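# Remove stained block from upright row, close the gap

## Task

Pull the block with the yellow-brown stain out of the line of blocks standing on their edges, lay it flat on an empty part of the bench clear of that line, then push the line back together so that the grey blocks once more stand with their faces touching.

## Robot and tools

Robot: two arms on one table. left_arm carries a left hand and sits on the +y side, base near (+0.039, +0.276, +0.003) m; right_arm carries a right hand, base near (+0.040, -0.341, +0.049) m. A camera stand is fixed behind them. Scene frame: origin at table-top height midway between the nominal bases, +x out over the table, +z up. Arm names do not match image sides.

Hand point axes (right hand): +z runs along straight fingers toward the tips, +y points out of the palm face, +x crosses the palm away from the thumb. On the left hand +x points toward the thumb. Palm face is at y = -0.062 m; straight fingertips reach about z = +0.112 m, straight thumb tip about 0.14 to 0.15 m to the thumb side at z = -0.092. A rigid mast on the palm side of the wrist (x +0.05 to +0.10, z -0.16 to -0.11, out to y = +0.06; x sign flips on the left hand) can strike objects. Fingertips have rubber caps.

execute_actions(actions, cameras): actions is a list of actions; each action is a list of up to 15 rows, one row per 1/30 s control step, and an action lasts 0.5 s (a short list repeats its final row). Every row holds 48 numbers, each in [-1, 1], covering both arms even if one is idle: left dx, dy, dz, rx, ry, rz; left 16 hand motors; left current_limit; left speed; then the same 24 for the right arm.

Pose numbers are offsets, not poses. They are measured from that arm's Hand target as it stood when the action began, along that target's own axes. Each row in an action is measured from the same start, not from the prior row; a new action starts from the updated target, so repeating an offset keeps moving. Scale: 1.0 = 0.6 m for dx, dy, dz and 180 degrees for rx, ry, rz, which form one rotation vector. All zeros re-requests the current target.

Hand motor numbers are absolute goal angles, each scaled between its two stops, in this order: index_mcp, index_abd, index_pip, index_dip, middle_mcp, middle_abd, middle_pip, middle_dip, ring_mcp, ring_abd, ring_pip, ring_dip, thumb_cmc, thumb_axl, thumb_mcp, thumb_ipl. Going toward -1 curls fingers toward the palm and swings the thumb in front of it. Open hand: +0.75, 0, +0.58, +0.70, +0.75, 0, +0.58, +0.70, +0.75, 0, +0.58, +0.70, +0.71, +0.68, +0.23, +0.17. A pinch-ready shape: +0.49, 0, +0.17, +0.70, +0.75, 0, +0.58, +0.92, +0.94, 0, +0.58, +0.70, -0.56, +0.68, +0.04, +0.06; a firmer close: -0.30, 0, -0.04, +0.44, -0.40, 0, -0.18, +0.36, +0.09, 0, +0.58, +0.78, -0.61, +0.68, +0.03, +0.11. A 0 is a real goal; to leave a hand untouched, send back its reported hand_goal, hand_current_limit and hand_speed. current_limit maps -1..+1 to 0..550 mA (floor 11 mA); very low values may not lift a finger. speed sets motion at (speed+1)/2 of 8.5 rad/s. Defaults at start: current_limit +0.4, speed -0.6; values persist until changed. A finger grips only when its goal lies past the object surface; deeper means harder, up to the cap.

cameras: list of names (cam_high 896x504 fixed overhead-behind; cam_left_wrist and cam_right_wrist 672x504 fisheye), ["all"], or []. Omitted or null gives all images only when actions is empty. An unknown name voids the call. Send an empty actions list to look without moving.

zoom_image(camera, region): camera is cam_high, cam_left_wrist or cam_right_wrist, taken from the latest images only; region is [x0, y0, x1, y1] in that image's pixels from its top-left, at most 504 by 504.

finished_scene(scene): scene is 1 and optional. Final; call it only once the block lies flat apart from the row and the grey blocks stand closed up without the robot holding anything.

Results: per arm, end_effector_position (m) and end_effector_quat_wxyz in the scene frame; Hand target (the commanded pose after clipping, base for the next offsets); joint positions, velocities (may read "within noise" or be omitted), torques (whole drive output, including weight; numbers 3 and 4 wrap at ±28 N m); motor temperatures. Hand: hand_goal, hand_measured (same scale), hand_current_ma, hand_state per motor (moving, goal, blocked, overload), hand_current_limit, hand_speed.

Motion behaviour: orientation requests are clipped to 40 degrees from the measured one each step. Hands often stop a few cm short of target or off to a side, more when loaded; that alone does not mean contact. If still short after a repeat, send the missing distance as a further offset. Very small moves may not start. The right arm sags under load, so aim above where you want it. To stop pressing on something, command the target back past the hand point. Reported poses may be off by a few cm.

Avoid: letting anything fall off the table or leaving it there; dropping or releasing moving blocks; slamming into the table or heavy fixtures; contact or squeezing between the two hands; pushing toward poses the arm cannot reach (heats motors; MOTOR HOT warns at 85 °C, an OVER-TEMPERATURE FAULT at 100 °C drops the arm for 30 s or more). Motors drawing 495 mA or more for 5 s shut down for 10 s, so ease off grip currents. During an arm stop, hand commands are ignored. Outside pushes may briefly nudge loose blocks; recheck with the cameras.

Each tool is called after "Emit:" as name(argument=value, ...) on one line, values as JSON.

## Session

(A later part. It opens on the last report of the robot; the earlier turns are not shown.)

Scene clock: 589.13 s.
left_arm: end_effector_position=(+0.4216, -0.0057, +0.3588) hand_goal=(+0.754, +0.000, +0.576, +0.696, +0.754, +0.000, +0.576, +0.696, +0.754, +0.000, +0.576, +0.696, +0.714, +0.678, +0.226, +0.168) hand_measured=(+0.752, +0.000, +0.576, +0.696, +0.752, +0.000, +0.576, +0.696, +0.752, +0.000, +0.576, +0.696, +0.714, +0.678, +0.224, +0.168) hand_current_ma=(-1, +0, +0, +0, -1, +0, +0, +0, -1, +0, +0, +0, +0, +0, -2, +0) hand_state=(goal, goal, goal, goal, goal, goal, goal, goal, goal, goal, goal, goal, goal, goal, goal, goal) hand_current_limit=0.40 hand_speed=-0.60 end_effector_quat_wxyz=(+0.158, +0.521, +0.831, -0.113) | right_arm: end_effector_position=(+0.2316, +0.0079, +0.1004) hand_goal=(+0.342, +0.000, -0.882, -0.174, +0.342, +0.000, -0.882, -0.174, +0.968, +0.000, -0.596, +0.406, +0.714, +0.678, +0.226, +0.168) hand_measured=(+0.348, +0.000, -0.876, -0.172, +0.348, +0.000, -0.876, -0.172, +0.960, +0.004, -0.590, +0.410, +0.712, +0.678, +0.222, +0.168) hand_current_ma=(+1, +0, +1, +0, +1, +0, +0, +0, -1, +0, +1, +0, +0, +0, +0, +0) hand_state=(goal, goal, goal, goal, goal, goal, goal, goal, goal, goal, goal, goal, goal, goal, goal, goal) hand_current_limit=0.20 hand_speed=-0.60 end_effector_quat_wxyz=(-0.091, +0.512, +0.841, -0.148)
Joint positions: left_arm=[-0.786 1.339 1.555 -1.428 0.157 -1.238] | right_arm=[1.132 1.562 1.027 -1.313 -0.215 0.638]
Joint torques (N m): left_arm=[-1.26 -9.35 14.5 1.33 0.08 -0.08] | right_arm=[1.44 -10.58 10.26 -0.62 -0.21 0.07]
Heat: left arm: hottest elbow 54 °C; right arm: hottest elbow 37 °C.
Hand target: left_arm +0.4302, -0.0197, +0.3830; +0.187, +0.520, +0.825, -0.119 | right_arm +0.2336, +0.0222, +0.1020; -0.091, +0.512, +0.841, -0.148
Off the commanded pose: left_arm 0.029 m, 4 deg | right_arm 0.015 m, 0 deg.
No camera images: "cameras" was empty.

Emit:
execute_actions(actions=[])

Emit:
zoom_image(camera="cam_left_wrist", region=[245, 210, 305, 265])

Emit:
zoom_image(camera="cam_right_wrist", region=[230, 0, 370, 80])

Scene clock: 594.97 s.
left_arm: end_effector_position=(+0.4216, -0.0057, +0.3588) hand_goal=(+0.754, +0.000, +0.576, +0.696, +0.754, +0.000, +0.576, +0.696, +0.754, +0.000, +0.576, +0.696, +0.714, +0.678, +0.226, +0.168) hand_measured=(+0.752, +0.000, +0.576, +0.696, +0.752, +0.000, +0.576, +0.696, +0.752, +0.000, +0.576, +0.696, +0.714, +0.678, +0.224, +0.168) hand_current_ma=(-1, +0, +0, +0, -1, +0, +0, +0, -1, +0, +0, +0, +0, +0, -2, +0) hand_state=(goal, goal, goal, goal, goal, goal, goal, goal, goal, goal, goal, goal, goal, goal, goal, goal) hand_current_limit=0.40 hand_speed=-0.60 end_effector_quat_wxyz=(+0.158, +0.521, +0.831, -0.113) | right_arm: end_effector_position=(+0.2316, +0.0078, +0.1004) hand_goal=(+0.342, +0.000, -0.882, -0.174, +0.342, +0.000, -0.882, -0.174, +0.968, +0.000, -0.596, +0.406, +0.714, +0.678, +0.226, +0.168) hand_measured=(+0.348, +0.000, -0.876, -0.172, +0.348, +0.000, -0.876, -0.172, +0.960, +0.004, -0.590, +0.410, +0.712, +0.678, +0.222, +0.168) hand_current_ma=(+1, +0, +1, +0, +1, +0, +0, +0, -1, +0, +1, +0, +0, +0, +0, +0) hand_state=(goal, goal, goal, goal, goal, goal, goal, goal, goal, goal, goal, goal, goal, goal, goal, goal) hand_current_limit=0.20 hand_speed=-0.60 end_effector_quat_wxyz=(-0.091, +0.513, +0.841, -0.148)
Joint positions: left_arm=[-0.786 1.339 1.555 -1.428 0.157 -1.238] | right_arm=[1.132 1.562 1.027 -1.313 -0.215 0.639]
Joint velocities: within noise
Joint torques (N m): left_arm=[-1.2 -9.88 14.57 1.18 0.06 -0.08] | right_arm=[1.2 -10.52 10.25 -0.58 -0.19 0.07]
Motor temperatures (°C): left_arm=[25 28 54 23 22 24] | right_arm=[31 34 38 24 22 25]
Heat: left arm: hottest elbow 54 °C; right arm: hottest elbow 38 °C.
Hand target: left_arm +0.4302, -0.0197, +0.3830; +0.187, +0.520, +0.825, -0.119 | right_arm +0.2336, +0.0222, +0.1020; -0.091, +0.512, +0.841, -0.148
Off the commanded pose: left_arm 0.029 m, 4 deg | right_arm 0.015 m, 0 deg.
camera_calibration:
cam_left_wrist: T_world_to_cam=[[-0.251434, -0.92893, 0.271789, -0.0245785], [-0.78693, 0.359689, 0.501363, 0.10815], [-0.56349, -0.0878192, -0.821442, 0.658153], [0, 0, 0, 1]] pos_world=[0.449789, -0.0039337, 0.493092]
cam_right_wrist: T_world_to_cam=[[0.871934, -0.41387, -0.261615, -0.133446], [0.0389732, -0.473958, 0.879684, -0.1474], [-0.488069, -0.777223, -0.397131, 0.278307], [0, 0, 0, 1]] pos_world=[0.257934, 0.0912157, 0.205278]

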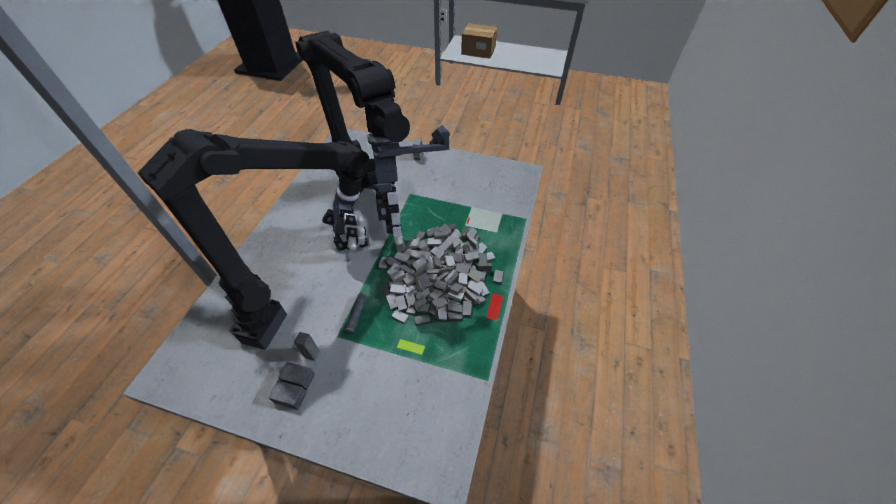

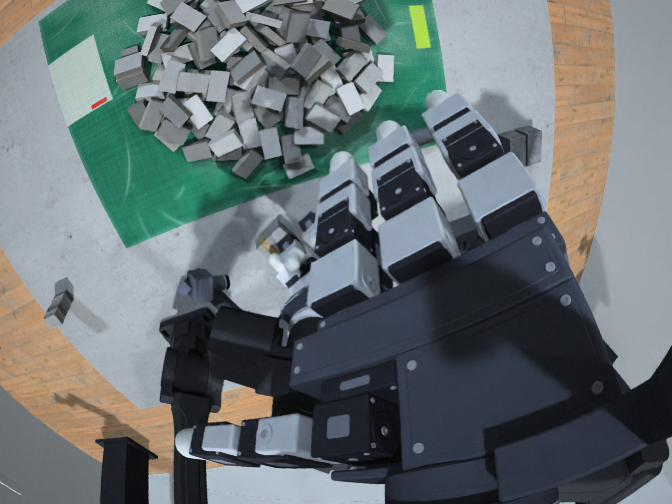

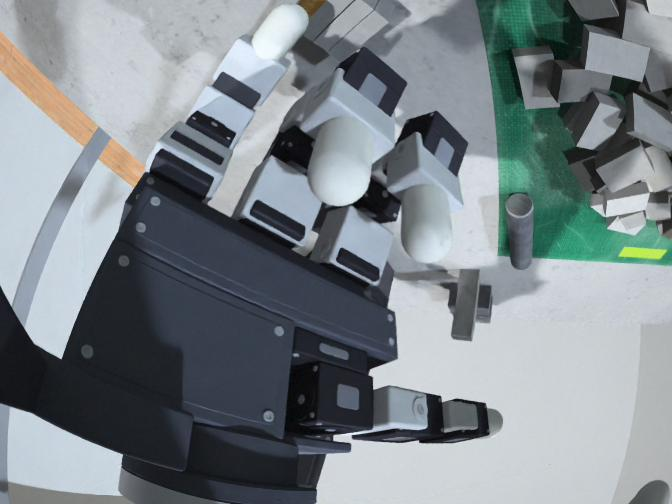

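Scaled by 8.400 from the camera's 672x504 image, which has a finer 960x720 frame.

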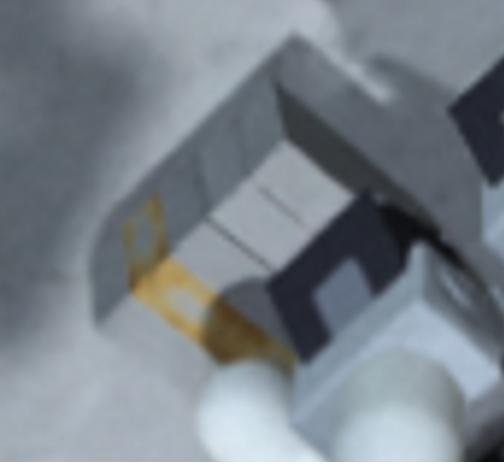

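Scaled by 3.600 from the camera's 672x504 image, which has a finer 960x720 frame.

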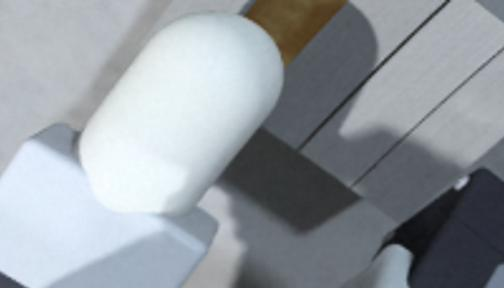

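Emit:
execute_actions(actions=[[[0,0,0,0,0,0,0.754,0,0.576,0.696,0.754,0,0.576,0.696,0.754,0,0.576,0.696,0.714,0.678,0.226,0.168,0.4,-0.6,0,0,0,0,0,0,0.342,0,-0.883,-0.174,0.342,0,-0.883,-0.174,0.923,0.02,-0.539,0.551,0.714,0.678,0.226,0.168,0.2,-0.85]],[[0,0,0,0,0,0,0.754,0,0.576,0.696,0.754,0,0.576,0.696,0.754,0,0.576,0.696,0.714,0.678,0.226,0.168,0.4,-0.6,0,0,0,0,0,0,0.342,0,-0.883,-0.174,0.342,0,-0.883,-0.174,0.878,0.02,-0.447,0.551,0.714,0.678,0.226,0.168,0.2,-0.85]]], cameras=["cam_right_wrist","cam_left_wrist"])

Emit:
zoom_image(camera="cam_left_wrist", region=[245, 210, 305, 265])

Emit:
zoom_image(camera="cam_right_wrist", region=[230, 0, 370, 80])

Scene clock: 622.70 s.
left_arm: end_effector_position=(+0.4216, -0.0057, +0.3588) hand_goal=(+0.754, +0.000, +0.576, +0.696, +0.754, +0.000, +0.576, +0.696, +0.754, +0.000, +0.576, +0.696, +0.714, +0.678, +0.226, +0.168) hand_measured=(+0.752, +0.000, +0.576, +0.696, +0.752, +0.000, +0.576, +0.696, +0.752, +0.000, +0.576, +0.696, +0.714, +0.678, +0.224, +0.168) hand_current_ma=(-1, +0, +0, +0, -1, +0, +0, +0, -1, +0, +0, +0, +0, +0, -2, +0) hand_state=(goal, goal, goal, goal, goal, goal, goal, goal, goal, goal, goal, goal, goal, goal, goal, goal) hand_current_limit=0.40 hand_speed=-0.60 end_effector_quat_wxyz=(+0.158, +0.521, +0.831, -0.113) | right_arm: end_effector_position=(+0.2315, +0.0083, +0.1017) hand_goal=(+0.342, +0.000, -0.882, -0.174, +0.342, +0.000, -0.882, -0.174, +0.878, +0.020, -0.446, +0.552, +0.714, +0.678, +0.226, +0.168) hand_measured=(+0.348, +0.000, -0.876, -0.172, +0.348, +0.000, -0.876, -0.172, +0.878, +0.022, -0.472, +0.546, +0.712, +0.678, +0.222, +0.168) hand_current_ma=(+1, +0, +1, +0, +1, +0, +0, +0, +0, +0, -11, -1, +0, +0, +0, +0) hand_state=(goal, goal, goal, goal, goal, goal, goal, goal, goal, goal, blocked, goal, goal, goal, goal, goal) hand_current_limit=0.20 hand_speed=-0.85 end_effector_quat_wxyz=(-0.092, +0.513, +0.841, -0.149)
Joint positions: left_arm=[-0.786 1.339 1.555 -1.428 0.157 -1.238] | right_arm=[1.132 1.562 1.031 -1.319 -0.217 0.639]
Joint torques (N m): left_arm=[-1.14 -9.64 14.5 1.25 0.08 -0.09] | right_arm=[1.32 -10.29 9.92 -0.4 -0.1 0.06]
Motor temperatures (°C): left_arm=[25 27 56 23 22 24] | right_arm=[31 34 39 24 22 25]
Heat: left arm: hottest elbow 56 °C; right arm: hottest elbow 39 °C.
Hand target: left_arm +0.4302, -0.0197, +0.3830; +0.187, +0.520, +0.825, -0.119 | right_arm +0.2337, +0.0221, +0.1020; -0.090, +0.512, +0.841, -0.148
Off the commanded pose: left_arm 0.029 m, 4 deg | right_arm 0.014 m, 0 deg.
camera_calibration:
cam_left_wrist: T_world_to_cam=[[-0.251434, -0.92893, 0.271789, -0.0245785], [-0.78693, 0.359689, 0.501363, 0.10815], [-0.56349, -0.0878192, -0.821442, 0.658153], [0, 0, 0, 1]] pos_world=[0.449789, -0.0039337, 0.493092]
cam_right_wrist: T_world_to_cam=[[0.871079, -0.414591, -0.263318, -0.132374], [0.0408866, -0.473058, 0.880082, -0.148881], [-0.489438, -0.777387, -0.39512, 0.279173], [0, 0, 0, 1]] pos_world=[0.258033, 0.091715, 0.206478]
Images, in order (width x height): cam_left_wrist 672x504, cam_right_wrist 672x504.

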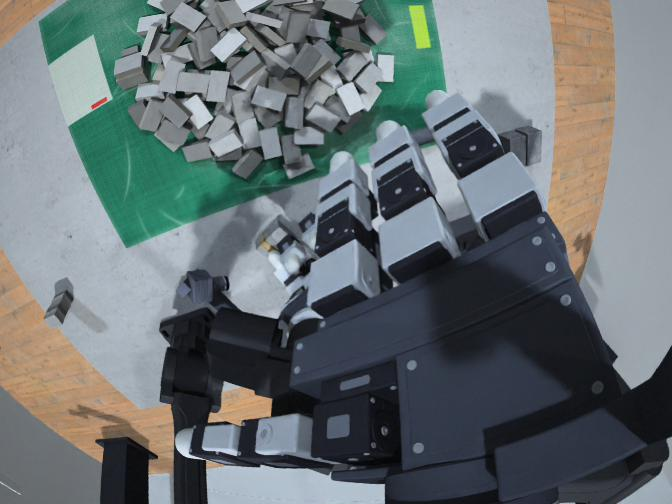

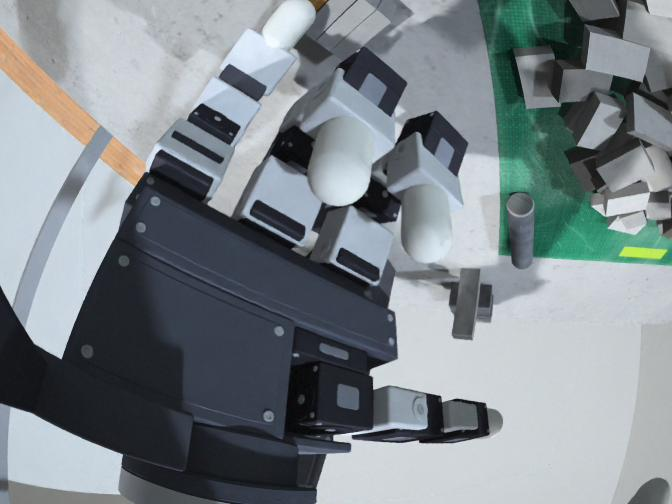

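Scaled by 8.400 from the camera's 672x504 image, which has a finer 960x720 frame.

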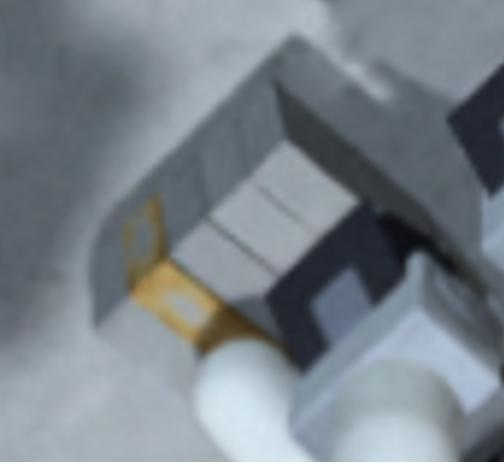

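Scaled by 3.600 from the camera's 672x504 image, which has a finer 960x720 frame.

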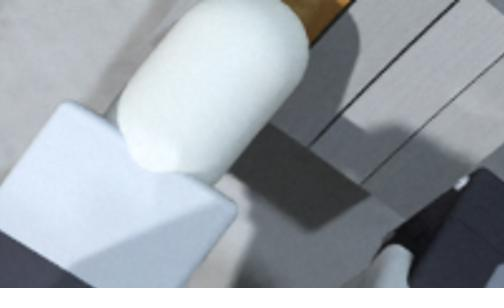

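Emit:
zoom_image(camera="cam_left_wrist", region=[255, 235, 290, 270])

Emit:
zoom_image(camera="cam_right_wrist", region=[260, 0, 340, 40])

Scaled by 14.400 from the camera's 672x504 image, which has a finer 960x720 frame.

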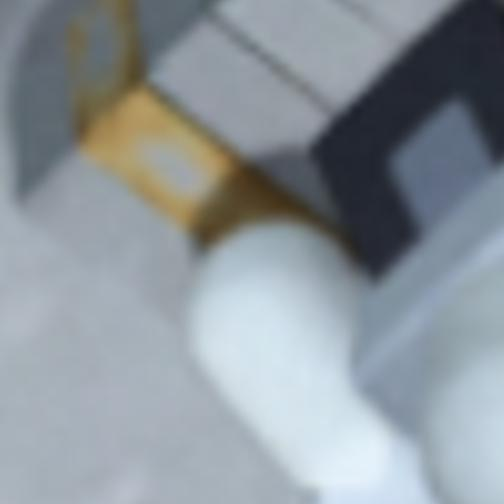

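Scaled by 6.300 from the camera's 672x504 image, which has a finer 960x720 frame.

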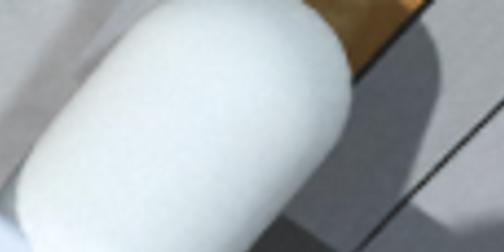

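Emit:
execute_actions(actions=[[[0,0,0,0,0,0,0.754,0,0.576,0.696,0.754,0,0.576,0.696,0.754,0,0.576,0.696,0.714,0.678,0.226,0.168,0.4,-0.6,0,0,0,0,0,0,0.342,0,-0.883,-0.174,0.342,0,-0.883,-0.174,0.767,0.02,-0.285,0.638,0.714,0.678,0.226,0.168,0.2,-0.9]]], cameras=["cam_left_wrist"])

Emit:
zoom_image(camera="cam_left_wrist", region=[250, 220, 300, 270])

Scene clock: 639.53 s.
left_arm: end_effector_position=(+0.4216, -0.0057, +0.3588) hand_goal=(+0.754, +0.000, +0.576, +0.696, +0.754, +0.000, +0.576, +0.696, +0.754, +0.000, +0.576, +0.696, +0.714, +0.678, +0.226, +0.168) hand_measured=(+0.752, +0.000, +0.576, +0.696, +0.752, +0.000, +0.576, +0.696, +0.752, +0.000, +0.576, +0.696, +0.714, +0.678, +0.224, +0.168) hand_current_ma=(-1, +0, +0, +0, -1, +0, +0, +0, -1, +0, +0, +0, +0, +0, -2, +0) hand_state=(goal, goal, goal, goal, goal, goal, goal, goal, goal, goal, goal, goal, goal, goal, goal, goal) hand_current_limit=0.40 hand_speed=-0.60 end_effector_quat_wxyz=(+0.158, +0.521, +0.831, -0.113) | right_arm: end_effector_position=(+0.2289, +0.0095, +0.1048) hand_goal=(+0.342, +0.000, -0.882, -0.174, +0.342, +0.000, -0.882, -0.174, +0.768, +0.020, -0.284, +0.638, +0.714, +0.678, +0.226, +0.168) hand_measured=(+0.348, +0.000, -0.876, -0.172, +0.348, +0.000, -0.876, -0.172, +0.782, +0.032, -0.370, +0.594, +0.712, +0.678, +0.222, +0.168) hand_current_ma=(+1, +0, +1, +0, +1, +0, +0, +0, +4, +2, -110, -30, +0, +0, +0, +0) hand_state=(goal, goal, goal, goal, goal, goal, goal, goal, goal, goal, blocked, blocked, goal, goal, goal, goal) hand_current_limit=0.20 hand_speed=-0.90 end_effector_quat_wxyz=(-0.096, +0.512, +0.840, -0.153)
Joint positions: left_arm=[-0.786 1.339 1.555 -1.428 0.157 -1.238] | right_arm=[1.135 1.562 1.04 -1.335 -0.226 0.639]
Joint torques (N m): left_arm=[-1.14 -9.52 14.42 1.21 0.07 -0.06] | right_arm=[0.97 -10.52 9.16 0.24 0.27 0.07]
Motor temperatures (°C): left_arm=[25 27 56 23 22 24] | right_arm=[31 34 38 24 22 25]
Heat: left arm: hottest elbow 56 °C; right arm: hottest elbow 38 °C.
Hand target: left_arm +0.4302, -0.0197, +0.3830; +0.187, +0.520, +0.825, -0.119 | right_arm +0.2335, +0.0221, +0.1019; -0.091, +0.512, +0.841, -0.148
Off the commanded pose: left_arm 0.029 m, 4 deg | right_arm 0.014 m, 1 deg.
camera_calibration:
cam_left_wrist: T_world_to_cam=[[-0.251434, -0.92893, 0.271789, -0.0245785], [-0.78693, 0.359689, 0.501363, 0.10815], [-0.56349, -0.0878192, -0.821442, 0.658153], [0, 0, 0, 1]] pos_world=[0.449789, -0.0039337, 0.493092]
Images, in order (width x height): cam_left_wrist 672x504.

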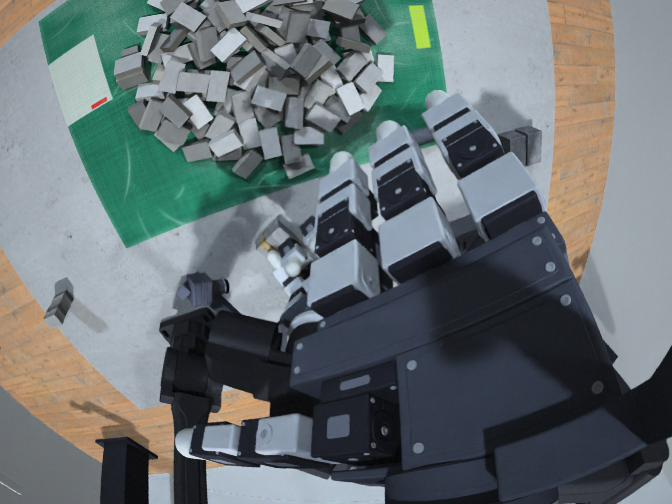

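Scaled by 10.080 from the camera's 672x504 image, which has a finer 960x720 frame.

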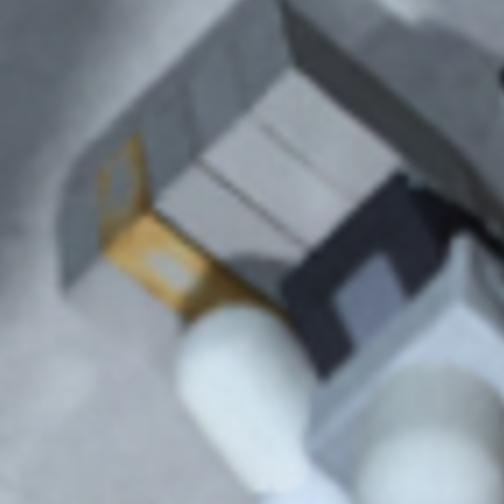

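Emit:
execute_actions(actions=[[[0,0,0,0,0,0,0.754,0,0.576,0.696,0.754,0,0.576,0.696,0.754,0,0.576,0.696,0.714,0.678,0.226,0.168,0.4,-0.6,0,0,0,0,0,0,0.342,0,-0.883,-0.174,0.342,0,-0.883,-0.174,0.671,0.03,-0.2,0.638,0.714,0.678,0.226,0.168,0.2,-0.9]],[[0,0,0,0,0,0,0.754,0,0.576,0.696,0.754,0,0.576,0.696,0.754,0,0.576,0.696,0.714,0.678,0.226,0.168,0.4,-0.6,0,0,0,0,0,0,0.342,0,-0.883,-0.174,0.342,0,-0.883,-0.174,0.589,0.03,-0.1,0.652,0.714,0.678,0.226,0.168,0.2,-0.9]]], cameras=["cam_left_wrist"])

Emit:
zoom_image(camera="cam_left_wrist", region=[250, 220, 300, 270])

Scene clock: 646.43 s.
left_arm: end_effector_position=(+0.4216, -0.0057, +0.3588) hand_goal=(+0.754, +0.000, +0.576, +0.696, +0.754, +0.000, +0.576, +0.696, +0.754, +0.000, +0.576, +0.696, +0.714, +0.678, +0.226, +0.168) hand_measured=(+0.752, +0.000, +0.576, +0.696, +0.752, +0.000, +0.576, +0.696, +0.752, +0.000, +0.576, +0.696, +0.714, +0.678, +0.224, +0.168) hand_current_ma=(-1, +0, +0, +0, -1, +0, +0, +0, -1, +0, +0, +0, +0, +0, -2, +0) hand_state=(goal, goal, goal, goal, goal, goal, goal, goal, goal, goal, goal, goal, goal, goal, goal, goal) hand_current_limit=0.40 hand_speed=-0.60 end_effector_quat_wxyz=(+0.158, +0.521, +0.831, -0.113) | right_arm: end_effector_position=(+0.2233, +0.0085, +0.1081) hand_goal=(+0.342, +0.000, -0.882, -0.174, +0.342, +0.000, -0.882, -0.174, +0.590, +0.030, -0.100, +0.652, +0.714, +0.678, +0.226, +0.168) hand_measured=(+0.348, +0.000, -0.876, -0.172, +0.348, +0.000, -0.876, -0.172, +0.640, +0.056, -0.192, +0.594, +0.712, +0.678, +0.222, +0.168) hand_current_ma=(+1, +0, +1, +0, +1, +0, +0, +0, +44, +8, -129, -52, +0, +0, +0, +0) hand_state=(goal, goal, goal, goal, goal, goal, goal, goal, blocked, blocked, blocked, blocked, goal, goal, goal, goal) hand_current_limit=0.20 hand_speed=-0.90 end_effector_quat_wxyz=(-0.100, +0.507, +0.841, -0.157)
Joint positions: left_arm=[-0.786 1.339 1.555 -1.428 0.157 -1.238] | right_arm=[1.142 1.553 1.04 -1.351 -0.236 0.634]
Joint torques (N m): left_arm=[-1.14 -9.64 14.53 1.17 0.04 -0.09] | right_arm=[0.62 -9.52 9.17 0.88 0.72 0.11]
Motor temperatures (°C): left_arm=[25 27 57 23 22 24] | right_arm=[31 34 38 24 22 25]
Heat: left arm: hottest elbow 57 °C; right arm: hottest elbow 38 °C.
Hand target: left_arm +0.4302, -0.0197, +0.3830; +0.187, +0.520, +0.825, -0.119 | right_arm +0.2336, +0.0221, +0.1018; -0.090, +0.512, +0.841, -0.148
Off the commanded pose: left_arm 0.029 m, 4 deg | right_arm 0.018 m, 2 deg.
camera_calibration:
cam_left_wrist: T_world_to_cam=[[-0.251434, -0.92893, 0.271789, -0.0245785], [-0.78693, 0.359689, 0.501363, 0.10815], [-0.56349, -0.0878192, -0.821442, 0.658153], [0, 0, 0, 1]] pos_world=[0.449789, -0.0039337, 0.493092]
Images, in order (width x height): cam_left_wrist 672x504.

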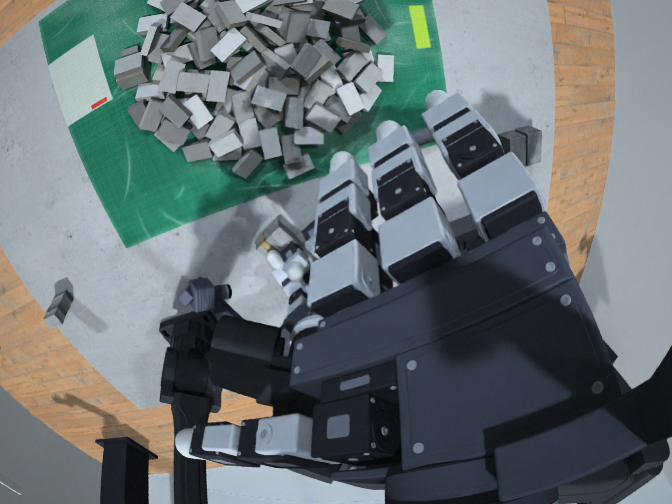

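Scaled by 10.080 from the camera's 672x504 image, which has a finer 960x720 frame.

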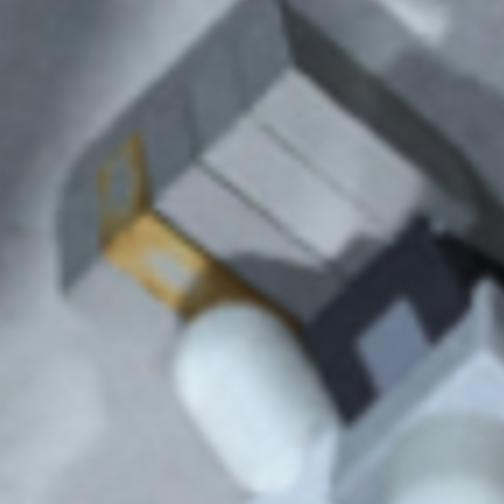

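Emit:
execute_actions(actions=[[[0,0,0,0,0,0,0.754,0,0.576,0.696,0.754,0,0.576,0.696,0.754,0,0.576,0.696,0.714,0.678,0.226,0.168,0.4,-0.6,0,0.0157,-0.0057,0,0,0,0.342,0,-0.883,-0.174,0.342,0,-0.883,-0.174,0.55,0.03,-0.1,0.652,0.714,0.678,0.226,0.168,0.2,-0.9]]], cameras=["cam_left_wrist"])

Emit:
zoom_image(camera="cam_left_wrist", region=[250, 220, 300, 270])

Scene clock: 657.03 s.
left_arm: end_effector_position=(+0.4216, -0.0057, +0.3588) hand_goal=(+0.754, +0.000, +0.576, +0.696, +0.754, +0.000, +0.576, +0.696, +0.754, +0.000, +0.576, +0.696, +0.714, +0.678, +0.226, +0.168) hand_measured=(+0.752, +0.000, +0.576, +0.696, +0.752, +0.000, +0.576, +0.696, +0.752, +0.000, +0.576, +0.696, +0.714, +0.678, +0.224, +0.168) hand_current_ma=(-1, +0, +0, +0, -1, +0, +0, +0, -1, +0, +0, +0, +0, +0, -2, +0) hand_state=(goal, goal, goal, goal, goal, goal, goal, goal, goal, goal, goal, goal, goal, goal, goal, goal) hand_current_limit=0.40 hand_speed=-0.60 end_effector_quat_wxyz=(+0.158, +0.521, +0.831, -0.113) | right_arm: end_effector_position=(+0.2257, +0.0125, +0.1125) hand_goal=(+0.342, +0.000, -0.882, -0.174, +0.342, +0.000, -0.882, -0.174, +0.550, +0.030, -0.100, +0.652, +0.714, +0.678, +0.226, +0.168) hand_measured=(+0.348, +0.000, -0.876, -0.172, +0.348, +0.000, -0.876, -0.172, +0.626, +0.062, -0.142, +0.624, +0.712, +0.678, +0.222, +0.168) hand_current_ma=(+1, +0, +1, +0, +1, +0, +0, +0, +99, +12, -28, -12, +0, +0, +0, +0) hand_state=(goal, goal, goal, goal, goal, goal, goal, goal, blocked, blocked, blocked, blocked, goal, goal, goal, goal) hand_current_limit=0.20 hand_speed=-0.90 end_effector_quat_wxyz=(-0.098, +0.504, +0.844, -0.154)
Joint positions: left_arm=[-0.786 1.339 1.555 -1.428 0.157 -1.238] | right_arm=[1.142 1.553 1.054 -1.359 -0.231 0.628]
Joint torques (N m): left_arm=[-1.73 -9.7 14.58 1.18 0.04 -0.09] | right_arm=[-0.73 -8.18 10 0.84 0.7 0.02]
Motor temperatures (°C): left_arm=[25 27 57 23 22 24] | right_arm=[31 34 39 24 22 25]
Heat: left arm: hottest elbow 57 °C; right arm: hottest elbow 39 °C.
Hand target: left_arm +0.4302, -0.0197, +0.3830; +0.187, +0.520, +0.825, -0.119 | right_arm +0.2425, +0.0268, +0.1019; -0.091, +0.512, +0.841, -0.148
Off the commanded pose: left_arm 0.029 m, 4 deg | right_arm 0.024 m, 1 deg.
camera_calibration:
cam_left_wrist: T_world_to_cam=[[-0.251434, -0.92893, 0.271789, -0.0245785], [-0.78693, 0.359689, 0.501363, 0.10815], [-0.56349, -0.0878192, -0.821442, 0.658153], [0, 0, 0, 1]] pos_world=[0.449789, -0.0039337, 0.493092]
Images, in order (width x height): cam_left_wrist 672x504.

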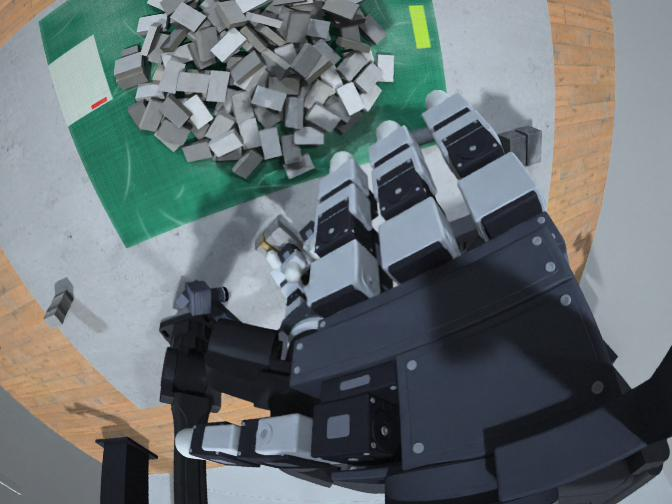

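Scaled by 10.080 from the camera's 672x504 image, which has a finer 960x720 frame.

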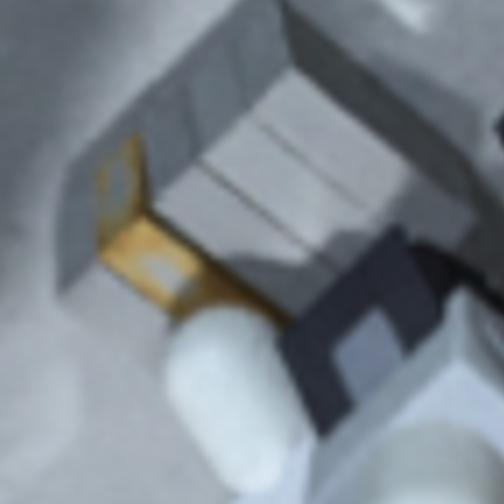

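Emit:
execute_actions(actions=[[[0,0,0,0,0,0,0.754,0,0.576,0.696,0.754,0,0.576,0.696,0.754,0,0.576,0.696,0.714,0.678,0.226,0.168,0.4,-0.6,0,0.0157,-0.0057,0,0,0,0.342,0,-0.883,-0.174,0.342,0,-0.883,-0.174,0.53,0.065,-0.09,0.652,0.714,0.678,0.226,0.168,0.2,-0.9]]], cameras=["cam_left_wrist"])

Emit:
zoom_image(camera="cam_left_wrist", region=[250, 220, 300, 270])

Scene clock: 668.23 s.
left_arm: end_effector_position=(+0.4216, -0.0057, +0.3588) hand_goal=(+0.754, +0.000, +0.576, +0.696, +0.754, +0.000, +0.576, +0.696, +0.754, +0.000, +0.576, +0.696, +0.714, +0.678, +0.226, +0.168) hand_measured=(+0.752, +0.000, +0.576, +0.696, +0.752, +0.000, +0.576, +0.696, +0.752, +0.000, +0.576, +0.696, +0.714, +0.678, +0.224, +0.168) hand_current_ma=(-1, +0, +0, +0, -1, +0, +0, +0, -1, +0, +0, +0, +0, +0, -2, +0) hand_state=(goal, goal, goal, goal, goal, goal, goal, goal, goal, goal, goal, goal, goal, goal, goal, goal) hand_current_limit=0.40 hand_speed=-0.60 end_effector_quat_wxyz=(+0.158, +0.521, +0.831, -0.113) | right_arm: end_effector_position=(+0.2283, +0.0178, +0.1149) hand_goal=(+0.342, +0.000, -0.882, -0.174, +0.342, +0.000, -0.882, -0.174, +0.530, +0.066, -0.090, +0.652, +0.714, +0.678, +0.226, +0.168) hand_measured=(+0.348, +0.000, -0.876, -0.172, +0.348, +0.000, -0.876, -0.172, +0.620, +0.102, -0.102, +0.646, +0.712, +0.678, +0.222, +0.168) hand_current_ma=(+1, +0, +1, +0, +1, +0, +0, +0, +135, +16, -2, -1, +0, +0, +0, +0) hand_state=(goal, goal, goal, goal, goal, goal, goal, goal, blocked, blocked, goal, goal, goal, goal, goal, goal) hand_current_limit=0.20 hand_speed=-0.90 end_effector_quat_wxyz=(-0.099, +0.499, +0.847, -0.154)
Joint positions: left_arm=[-0.786 1.339 1.555 -1.428 0.157 -1.238] | right_arm=[1.14 1.564 1.073 -1.37 -0.229 0.612]
Joint torques (N m): left_arm=[-1.26 -9.76 14.57 1.25 0.04 -0.09] | right_arm=[-1.9 -7.53 10.25 1.02 0.78 0.05]
Motor temperatures (°C): left_arm=[25 27 57 23 22 24] | right_arm=[31 34 38 24 22 25]
Heat: left arm: hottest elbow 57 °C; right arm: hottest elbow 38 °C.
Hand target: left_arm +0.4302, -0.0197, +0.3830; +0.187, +0.520, +0.825, -0.119 | right_arm +0.2515, +0.0314, +0.1019; -0.091, +0.512, +0.841, -0.148
Off the commanded pose: left_arm 0.029 m, 4 deg | right_arm 0.030 m, 2 deg.
camera_calibration:
cam_left_wrist: T_world_to_cam=[[-0.251434, -0.92893, 0.271789, -0.0245785], [-0.78693, 0.359689, 0.501363, 0.10815], [-0.56349, -0.0878192, -0.821442, 0.658153], [0, 0, 0, 1]] pos_world=[0.449789, -0.0039337, 0.493092]
Images, in order (width x height): cam_left_wrist 672x504.

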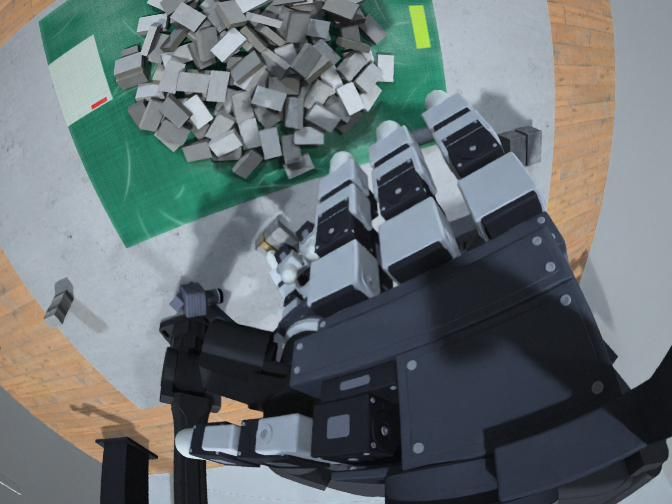

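Scaled by 10.080 from the camera's 672x504 image, which has a finer 960x720 frame.

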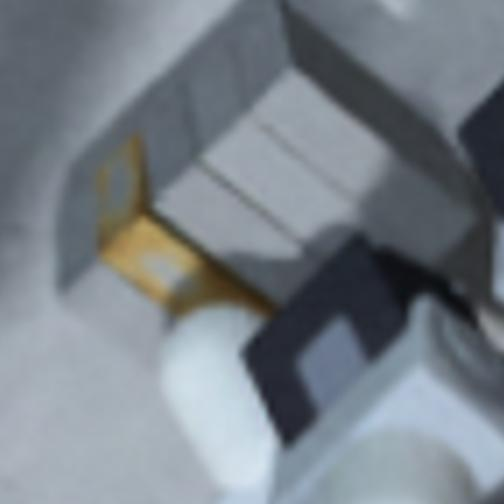

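Emit:
execute_actions(actions=[[[0,0,0,0,0,0,0.754,0,0.576,0.696,0.754,0,0.576,0.696,0.754,0,0.576,0.696,0.714,0.678,0.226,0.168,0.4,-0.6,0,0,0,0,0,0,0.342,0,-0.883,-0.174,0.342,0,-0.883,-0.174,0.48,0.105,-0.06,0.66,0.714,0.678,0.226,0.168,0.2,-0.9]]], cameras=["cam_left_wrist"])

Emit:
zoom_image(camera="cam_left_wrist", region=[250, 220, 300, 270])

Scene clock: 677.33 s.
left_arm: end_effector_position=(+0.4216, -0.0057, +0.3588) hand_goal=(+0.754, +0.000, +0.576, +0.696, +0.754, +0.000, +0.576, +0.696, +0.754, +0.000, +0.576, +0.696, +0.714, +0.678, +0.226, +0.168) hand_measured=(+0.752, +0.000, +0.576, +0.696, +0.752, +0.000, +0.576, +0.696, +0.752, +0.000, +0.576, +0.696, +0.714, +0.678, +0.224, +0.168) hand_current_ma=(-1, +0, +0, +0, -1, +0, +0, +0, -1, +0, +0, +0, +0, +0, -2, +0) hand_state=(goal, goal, goal, goal, goal, goal, goal, goal, goal, goal, goal, goal, goal, goal, goal, goal) hand_current_limit=0.40 hand_speed=-0.60 end_effector_quat_wxyz=(+0.158, +0.521, +0.831, -0.113) | right_arm: end_effector_position=(+0.2289, +0.0196, +0.1161) hand_goal=(+0.342, +0.000, -0.882, -0.174, +0.342, +0.000, -0.882, -0.174, +0.480, +0.106, -0.060, +0.660, +0.714, +0.678, +0.226, +0.168) hand_measured=(+0.348, +0.000, -0.876, -0.172, +0.348, +0.000, -0.876, -0.172, +0.604, +0.136, -0.062, +0.660, +0.712, +0.678, +0.222, +0.168) hand_current_ma=(+1, +0, +1, +0, +1, +0, +0, +0, +255, +11, +0, +0, +0, +0, +0, +0) hand_state=(goal, goal, goal, goal, goal, goal, goal, goal, blocked, blocked, goal, goal, goal, goal, goal, goal) hand_current_limit=0.20 hand_speed=-0.90 end_effector_quat_wxyz=(-0.099, +0.497, +0.849, -0.152)
Joint positions: left_arm=[-0.786 1.339 1.555 -1.428 0.157 -1.238] | right_arm=[1.14 1.564 1.077 -1.37 -0.229 0.608]
Joint torques (N m): left_arm=[-1.26 -10.05 14.58 1.25 0.04 -0.07] | right_arm=[-1.96 -7.71 9.96 1.02 0.8 0.08]
Motor temperatures (°C): left_arm=[25 27 58 23 21 24] | right_arm=[31 34 40 24 22 25]
Heat: left arm: hottest elbow 58 °C; right arm: hottest elbow 40 °C.
Hand target: left_arm +0.4302, -0.0197, +0.3830; +0.187, +0.520, +0.825, -0.119 | right_arm +0.2514, +0.0314, +0.1019; -0.091, +0.512, +0.841, -0.148
Off the commanded pose: left_arm 0.029 m, 4 deg | right_arm 0.029 m, 2 deg.
camera_calibration:
cam_left_wrist: T_world_to_cam=[[-0.251434, -0.92893, 0.271789, -0.0245785], [-0.78693, 0.359689, 0.501363, 0.10815], [-0.56349, -0.0878192, -0.821442, 0.658153], [0, 0, 0, 1]] pos_world=[0.449789, -0.0039337, 0.493092]
Images, in order (width x height): cam_left_wrist 672x504.

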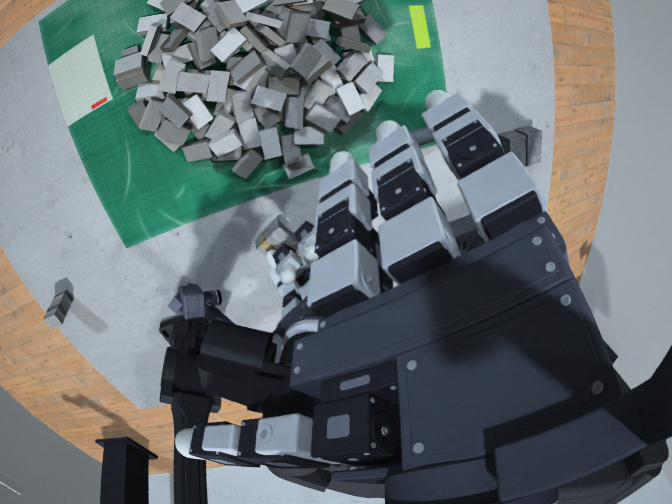

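Scaled by 10.080 from the camera's 672x504 image, which has a finer 960x720 frame.

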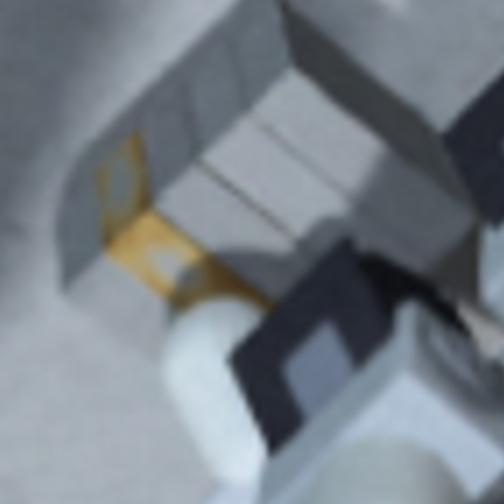

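Emit:
execute_actions(actions=[[[0,0,0,0,0,0,0.754,0,0.576,0.696,0.754,0,0.576,0.696,0.754,0,0.576,0.696,0.714,0.678,0.226,0.168,0.4,-0.6,0,0,0,0,0,0,0.342,0,-0.883,-0.174,0.342,0,-0.883,-0.174,0.42,0.14,-0.10,0.64,0.714,0.678,0.226,0.168,0.5,-0.9]]], cameras=["cam_left_wrist"])

Emit:
zoom_image(camera="cam_left_wrist", region=[250, 220, 300, 270])

Scene clock: 688.63 s.
left_arm: end_effector_position=(+0.4216, -0.0057, +0.3588) hand_goal=(+0.754, +0.000, +0.576, +0.696, +0.754, +0.000, +0.576, +0.696, +0.754, +0.000, +0.576, +0.696, +0.714, +0.678, +0.226, +0.168) hand_measured=(+0.752, +0.000, +0.576, +0.696, +0.752, +0.000, +0.576, +0.696, +0.752, +0.000, +0.576, +0.696, +0.714, +0.678, +0.224, +0.168) hand_current_ma=(-1, +0, +0, +0, -1, +0, +0, +0, -1, +0, +0, +0, +0, +0, -2, +0) hand_state=(goal, goal, goal, goal, goal, goal, goal, goal, goal, goal, goal, goal, goal, goal, goal, goal) hand_current_limit=0.40 hand_speed=-0.60 end_effector_quat_wxyz=(+0.158, +0.521, +0.831, -0.113) | right_arm: end_effector_position=(+0.2402, +0.0186, +0.0994) hand_goal=(+0.342, +0.000, -0.882, -0.174, +0.342, +0.000, -0.882, -0.174, +0.420, +0.140, -0.100, +0.640, +0.714, +0.678, +0.226, +0.168) hand_measured=(+0.346, +0.000, -0.876, -0.172, +0.346, +0.000, -0.876, -0.172, +0.420, +0.142, -0.098, +0.642, +0.712, +0.678, +0.222, +0.168) hand_current_ma=(+0, +0, +1, +0, +0, +0, +0, +0, +0, +0, +0, +0, +0, +0, +0, +0) hand_state=(goal, goal, goal, goal, goal, goal, goal, goal, goal, goal, goal, goal, goal, goal, goal, goal) hand_current_limit=0.50 hand_speed=-0.90 end_effector_quat_wxyz=(-0.090, +0.505, +0.844, -0.159)
Joint positions: left_arm=[-0.786 1.339 1.555 -1.428 0.157 -1.238] | right_arm=[1.122 1.608 1.078 -1.345 -0.211 0.61]
Joint torques (N m): left_arm=[-1.85 -9.41 14.5 1.24 0.06 -0.11] | right_arm=[-0.38 -11.99 9.89 0.02 0 0.07]
Motor temperatures (°C): left_arm=[25 27 58 23 21 24] | right_arm=[31 34 40 24 22 25]
Heat: left arm: hottest elbow 58 °C; right arm: hottest elbow 40 °C.
Hand target: left_arm +0.4302, -0.0197, +0.3830; +0.187, +0.520, +0.825, -0.119 | right_arm +0.2513, +0.0313, +0.1018; -0.090, +0.512, +0.841, -0.148
Off the commanded pose: left_arm 0.029 m, 4 deg | right_arm 0.017 m, 2 deg.
camera_calibration:
cam_left_wrist: T_world_to_cam=[[-0.251434, -0.92893, 0.271789, -0.0245785], [-0.78693, 0.359689, 0.501363, 0.10815], [-0.56349, -0.0878192, -0.821442, 0.658153], [0, 0, 0, 1]] pos_world=[0.449789, -0.0039337, 0.493092]
Images, in order (width x height): cam_left_wrist 672x504.

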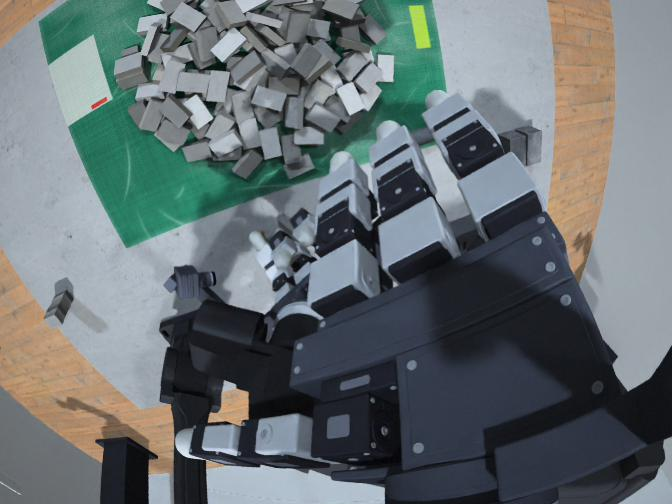

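Scaled by 10.080 from the camera's 672x504 image, which has a finer 960x720 frame.

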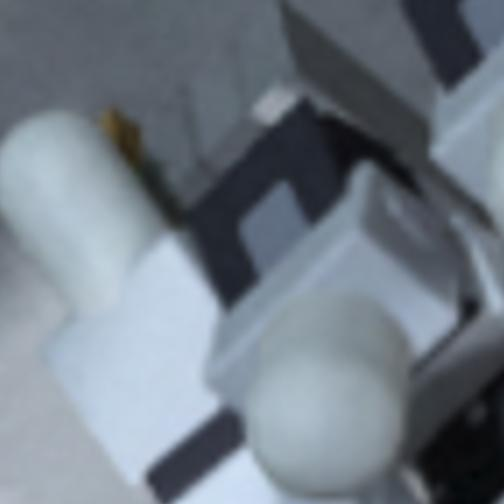

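Emit:
execute_actions(actions=[[[0.04,0.041,-0.0195,0,0,0,0.754,0,0.576,0.696,0.754,0,0.576,0.696,0.754,0,0.576,0.696,0.714,0.678,0.226,0.168,0.4,-0.6,0,-0.0171,-0.047,0,0,0,0.342,0,-0.883,-0.174,0.342,0,-0.883,-0.174,0.05,0,0.2,0.696,0.714,0.678,0.226,0.168,0.4,-0.6]],[[0.0703,0.0723,-0.034,0,0,0,0.754,0,0.576,0.696,0.754,0,0.576,0.696,0.754,0,0.576,0.696,0.714,0.678,0.226,0.168,0.4,-0.6,0,-0.0171,-0.047,0,0,0,0.342,0,-0.883,-0.174,0.342,0,-0.883,-0.174,0.05,0,0.2,0.696,0.714,0.678,0.226,0.168,0.4,-0.6]],[[0.0703,0.0723,-0.034,0,0,0,0.754,0,0.576,0.696,0.754,0,0.576,0.696,0.754,0,0.576,0.696,0.714,0.678,0.226,0.168,0.4,-0.6,0,-0.0171,-0.047,0,0,0,0.342,0,-0.883,-0.174,0.342,0,-0.883,-0.174,0.05,0,0.2,0.696,0.714,0.678,0.226,0.168,0.4,-0.6]],[[0.0703,0.0723,-0.034,0,0,0,0.754,0,0.576,0.696,0.754,0,0.576,0.696,0.754,0,0.576,0.696,0.714,0.678,0.226,0.168,0.4,-0.6,0,0,0,0,0,0,0.342,0,-0.883,-0.174,0.342,0,-0.883,-0.174,0.05,0,0.2,0.696,0.714,0.678,0.226,0.168,0.4,-0.6]],[[0.0703,0.0723,-0.034,0,0,0,0.754,0,0.576,0.696,0.754,0,0.576,0.696,0.754,0,0.576,0.696,0.714,0.678,0.226,0.168,0.4,-0.6,0,0,0,0,0,0,0.342,0,-0.883,-0.174,0.342,0,-0.883,-0.174,0.05,0,0.2,0.696,0.714,0.678,0.226,0.168,0.4,-0.6]],[[0.03,0.031,-0.0145,0,0,0,0.754,0,0.576,0.696,0.754,0,0.576,0.696,0.754,0,0.576,0.696,0.714,0.678,0.226,0.168,0.4,-0.6,0,0,0,0,0,0,0.342,0,-0.883,-0.174,0.342,0,-0.883,-0.174,0.05,0,0.2,0.696,0.714,0.678,0.226,0.168,0.4,-0.6]]], cameras=["cam_high"])

Emit:
zoom_image(camera="cam_high", region=[320, 200, 400, 260])

Scene clock: 747.57 s.
left_arm: end_effector_position=(+0.5160, +0.2810, +0.3622) hand_goal=(+0.754, +0.000, +0.576, +0.696, +0.754, +0.000, +0.576, +0.696, +0.754, +0.000, +0.576, +0.696, +0.714, +0.678, +0.226, +0.168) hand_measured=(+0.754, +0.000, +0.576, +0.696, +0.754, +0.000, +0.576, +0.696, +0.754, +0.000, +0.576, +0.696, +0.714, +0.678, +0.224, +0.168) hand_current_ma=(+0, +0, +0, +0, -1, +0, +0, +0, -1, +0, +0, +0, +0, +0, -3, +0) hand_state=(goal, goal, goal, goal, goal, goal, goal, goal, goal, goal, goal, goal, goal, goal, goal, goal) hand_current_limit=0.40 hand_speed=-0.60 end_effector_quat_wxyz=(+0.173, +0.517, +0.829, -0.129) | right_arm: end_effector_position=(+0.2421, +0.0226, +0.1758) hand_goal=(+0.342, +0.000, -0.882, -0.174, +0.342, +0.000, -0.882, -0.174, +0.050, +0.000, +0.200, +0.696, +0.714, +0.678, +0.226, +0.168) hand_measured=(+0.346, +0.000, -0.876, -0.172, +0.346, +0.000, -0.876, -0.172, +0.060, +0.002, +0.200, +0.694, +0.712, +0.678, +0.222, +0.168) hand_current_ma=(+0, +0, +1, +0, +0, +0, +0, +0, +2, +0, +0, +0, +0, +0, +0, +0) hand_state=(goal, goal, goal, goal, goal, goal, goal, goal, goal, goal, goal, goal, goal, goal, goal, goal) hand_current_limit=0.40 hand_speed=-0.60 end_effector_quat_wxyz=(-0.090, +0.505, +0.842, -0.165)
Joint positions: left_arm=[0.021 1.338 1.571 -1.657 0.41 -0.438] | right_arm=[1.122 1.542 1.218 -1.563 -0.211 0.611]
Joint torques (N m): left_arm=[0.26 -9.17 13.94 -0.14 0.61 0.12] | right_arm=[-0.44 -14.45 11.07 -0.79 0 0.05]
Motor temperatures (°C): left_arm=[25 28 59 23 21 24] | right_arm=[30 35 43 24 22 25]
Heat: left arm: hottest elbow 59 °C; right arm: hottest elbow 43 °C.
Hand target: left_arm +0.5248, +0.2850, +0.3830; +0.187, +0.520, +0.825, -0.120 | right_arm +0.2514, +0.0313, +0.1920; -0.091, +0.512, +0.841, -0.148
Off the commanded pose: left_arm 0.023 m, 2 deg | right_arm 0.021 m, 2 deg.
Images, in order (width x height): cam_high 896x504.

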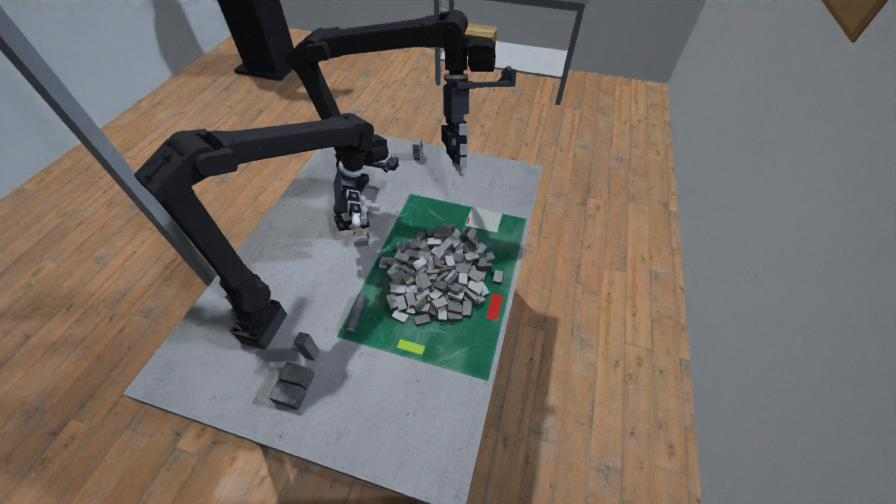

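Scaled by 6.300 from the camera's 896x504 image, which has a finer 1280x720 frame.

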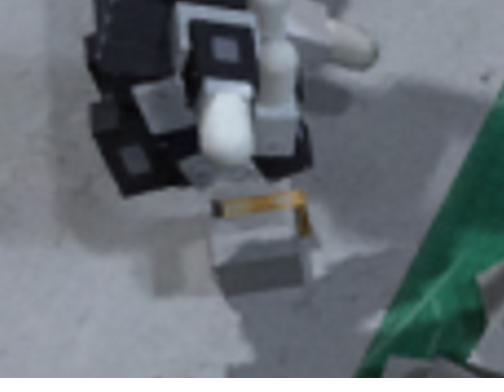

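Emit:
execute_actions(actions=[], cameras=["cam_right_wrist"])

Emit:
zoom_image(camera="cam_right_wrist", region=[240, 0, 410, 90])

Scene clock: 768.37 s.
left_arm: end_effector_position=(+0.5160, +0.2809, +0.3622) hand_goal=(+0.754, +0.000, +0.576, +0.696, +0.754, +0.000, +0.576, +0.696, +0.754, +0.000, +0.576, +0.696, +0.714, +0.678, +0.226, +0.168) hand_measured=(+0.754, +0.000, +0.576, +0.696, +0.754, +0.000, +0.576, +0.696, +0.754, +0.000, +0.576, +0.696, +0.714, +0.678, +0.224, +0.168) hand_current_ma=(+0, +0, +0, +0, -1, +0, +0, +0, -1, +0, +0, +0, +0, +0, -3, +0) hand_state=(goal, goal, goal, goal, goal, goal, goal, goal, goal, goal, goal, goal, goal, goal, goal, goal) hand_current_limit=0.40 hand_speed=-0.60 end_effector_quat_wxyz=(+0.173, +0.517, +0.829, -0.129) | right_arm: end_effector_position=(+0.2421, +0.0226, +0.1758) hand_goal=(+0.342, +0.000, -0.882, -0.174, +0.342, +0.000, -0.882, -0.174, +0.050, +0.000, +0.200, +0.696, +0.714, +0.678, +0.226, +0.168) hand_measured=(+0.346, +0.000, -0.876, -0.172, +0.346, +0.000, -0.876, -0.172, +0.060, +0.002, +0.200, +0.694, +0.712, +0.678, +0.222, +0.168) hand_current_ma=(+0, +0, +1, +0, +0, +0, +0, +0, +2, +0, +0, +0, +0, +0, +0, +0) hand_state=(goal, goal, goal, goal, goal, goal, goal, goal, goal, goal, goal, goal, goal, goal, goal, goal) hand_current_limit=0.40 hand_speed=-0.60 end_effector_quat_wxyz=(-0.090, +0.505, +0.842, -0.165)
Joint positions: left_arm=[0.021 1.338 1.571 -1.657 0.41 -0.437] | right_arm=[1.122 1.542 1.218 -1.563 -0.211 0.611]
Joint velocities: within noise
Joint torques (N m): left_arm=[0.32 -8.59 13.98 -0.16 0.57 0.14] | right_arm=[-0.32 -14.56 11.06 -0.84 0.03 0.05]
Motor temperatures (°C): left_arm=[25 28 58 23 22 24] | right_arm=[30 36 45 24 22 25]
Heat: left arm: hottest elbow 58 °C; right arm: hottest elbow 45 °C.
Hand target: left_arm +0.5248, +0.2850, +0.3830; +0.187, +0.520, +0.825, -0.120 | right_arm +0.2514, +0.0313, +0.1920; -0.091, +0.512, +0.841, -0.148
Off the commanded pose: left_arm 0.023 m, 2 deg | right_arm 0.021 m, 2 deg.
camera_calibration:
cam_right_wrist: T_world_to_cam=[[0.874868, -0.405522, -0.264875, -0.117094], [0.0618654, -0.44882, 0.891478, -0.215406], [-0.480395, -0.796312, -0.36757, 0.318169], [0, 0, 0, 1]] pos_world=[0.268615, 0.109199, 0.277964]
Images, in order (width x height): cam_right_wrist 672x504.

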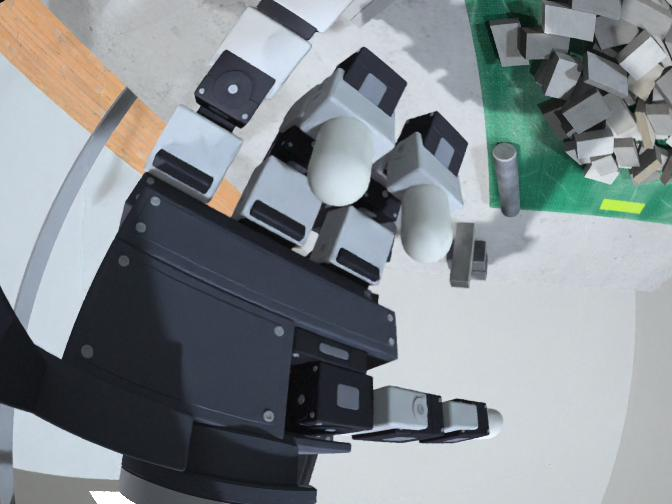

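Scaled by 2.965 from the camera's 672x504 image, which has a finer 960x720 frame.

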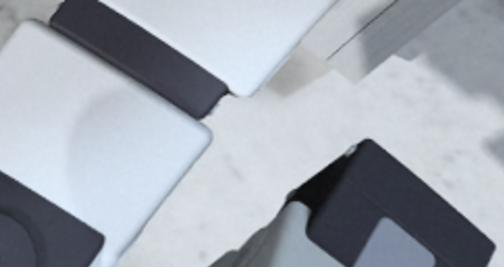

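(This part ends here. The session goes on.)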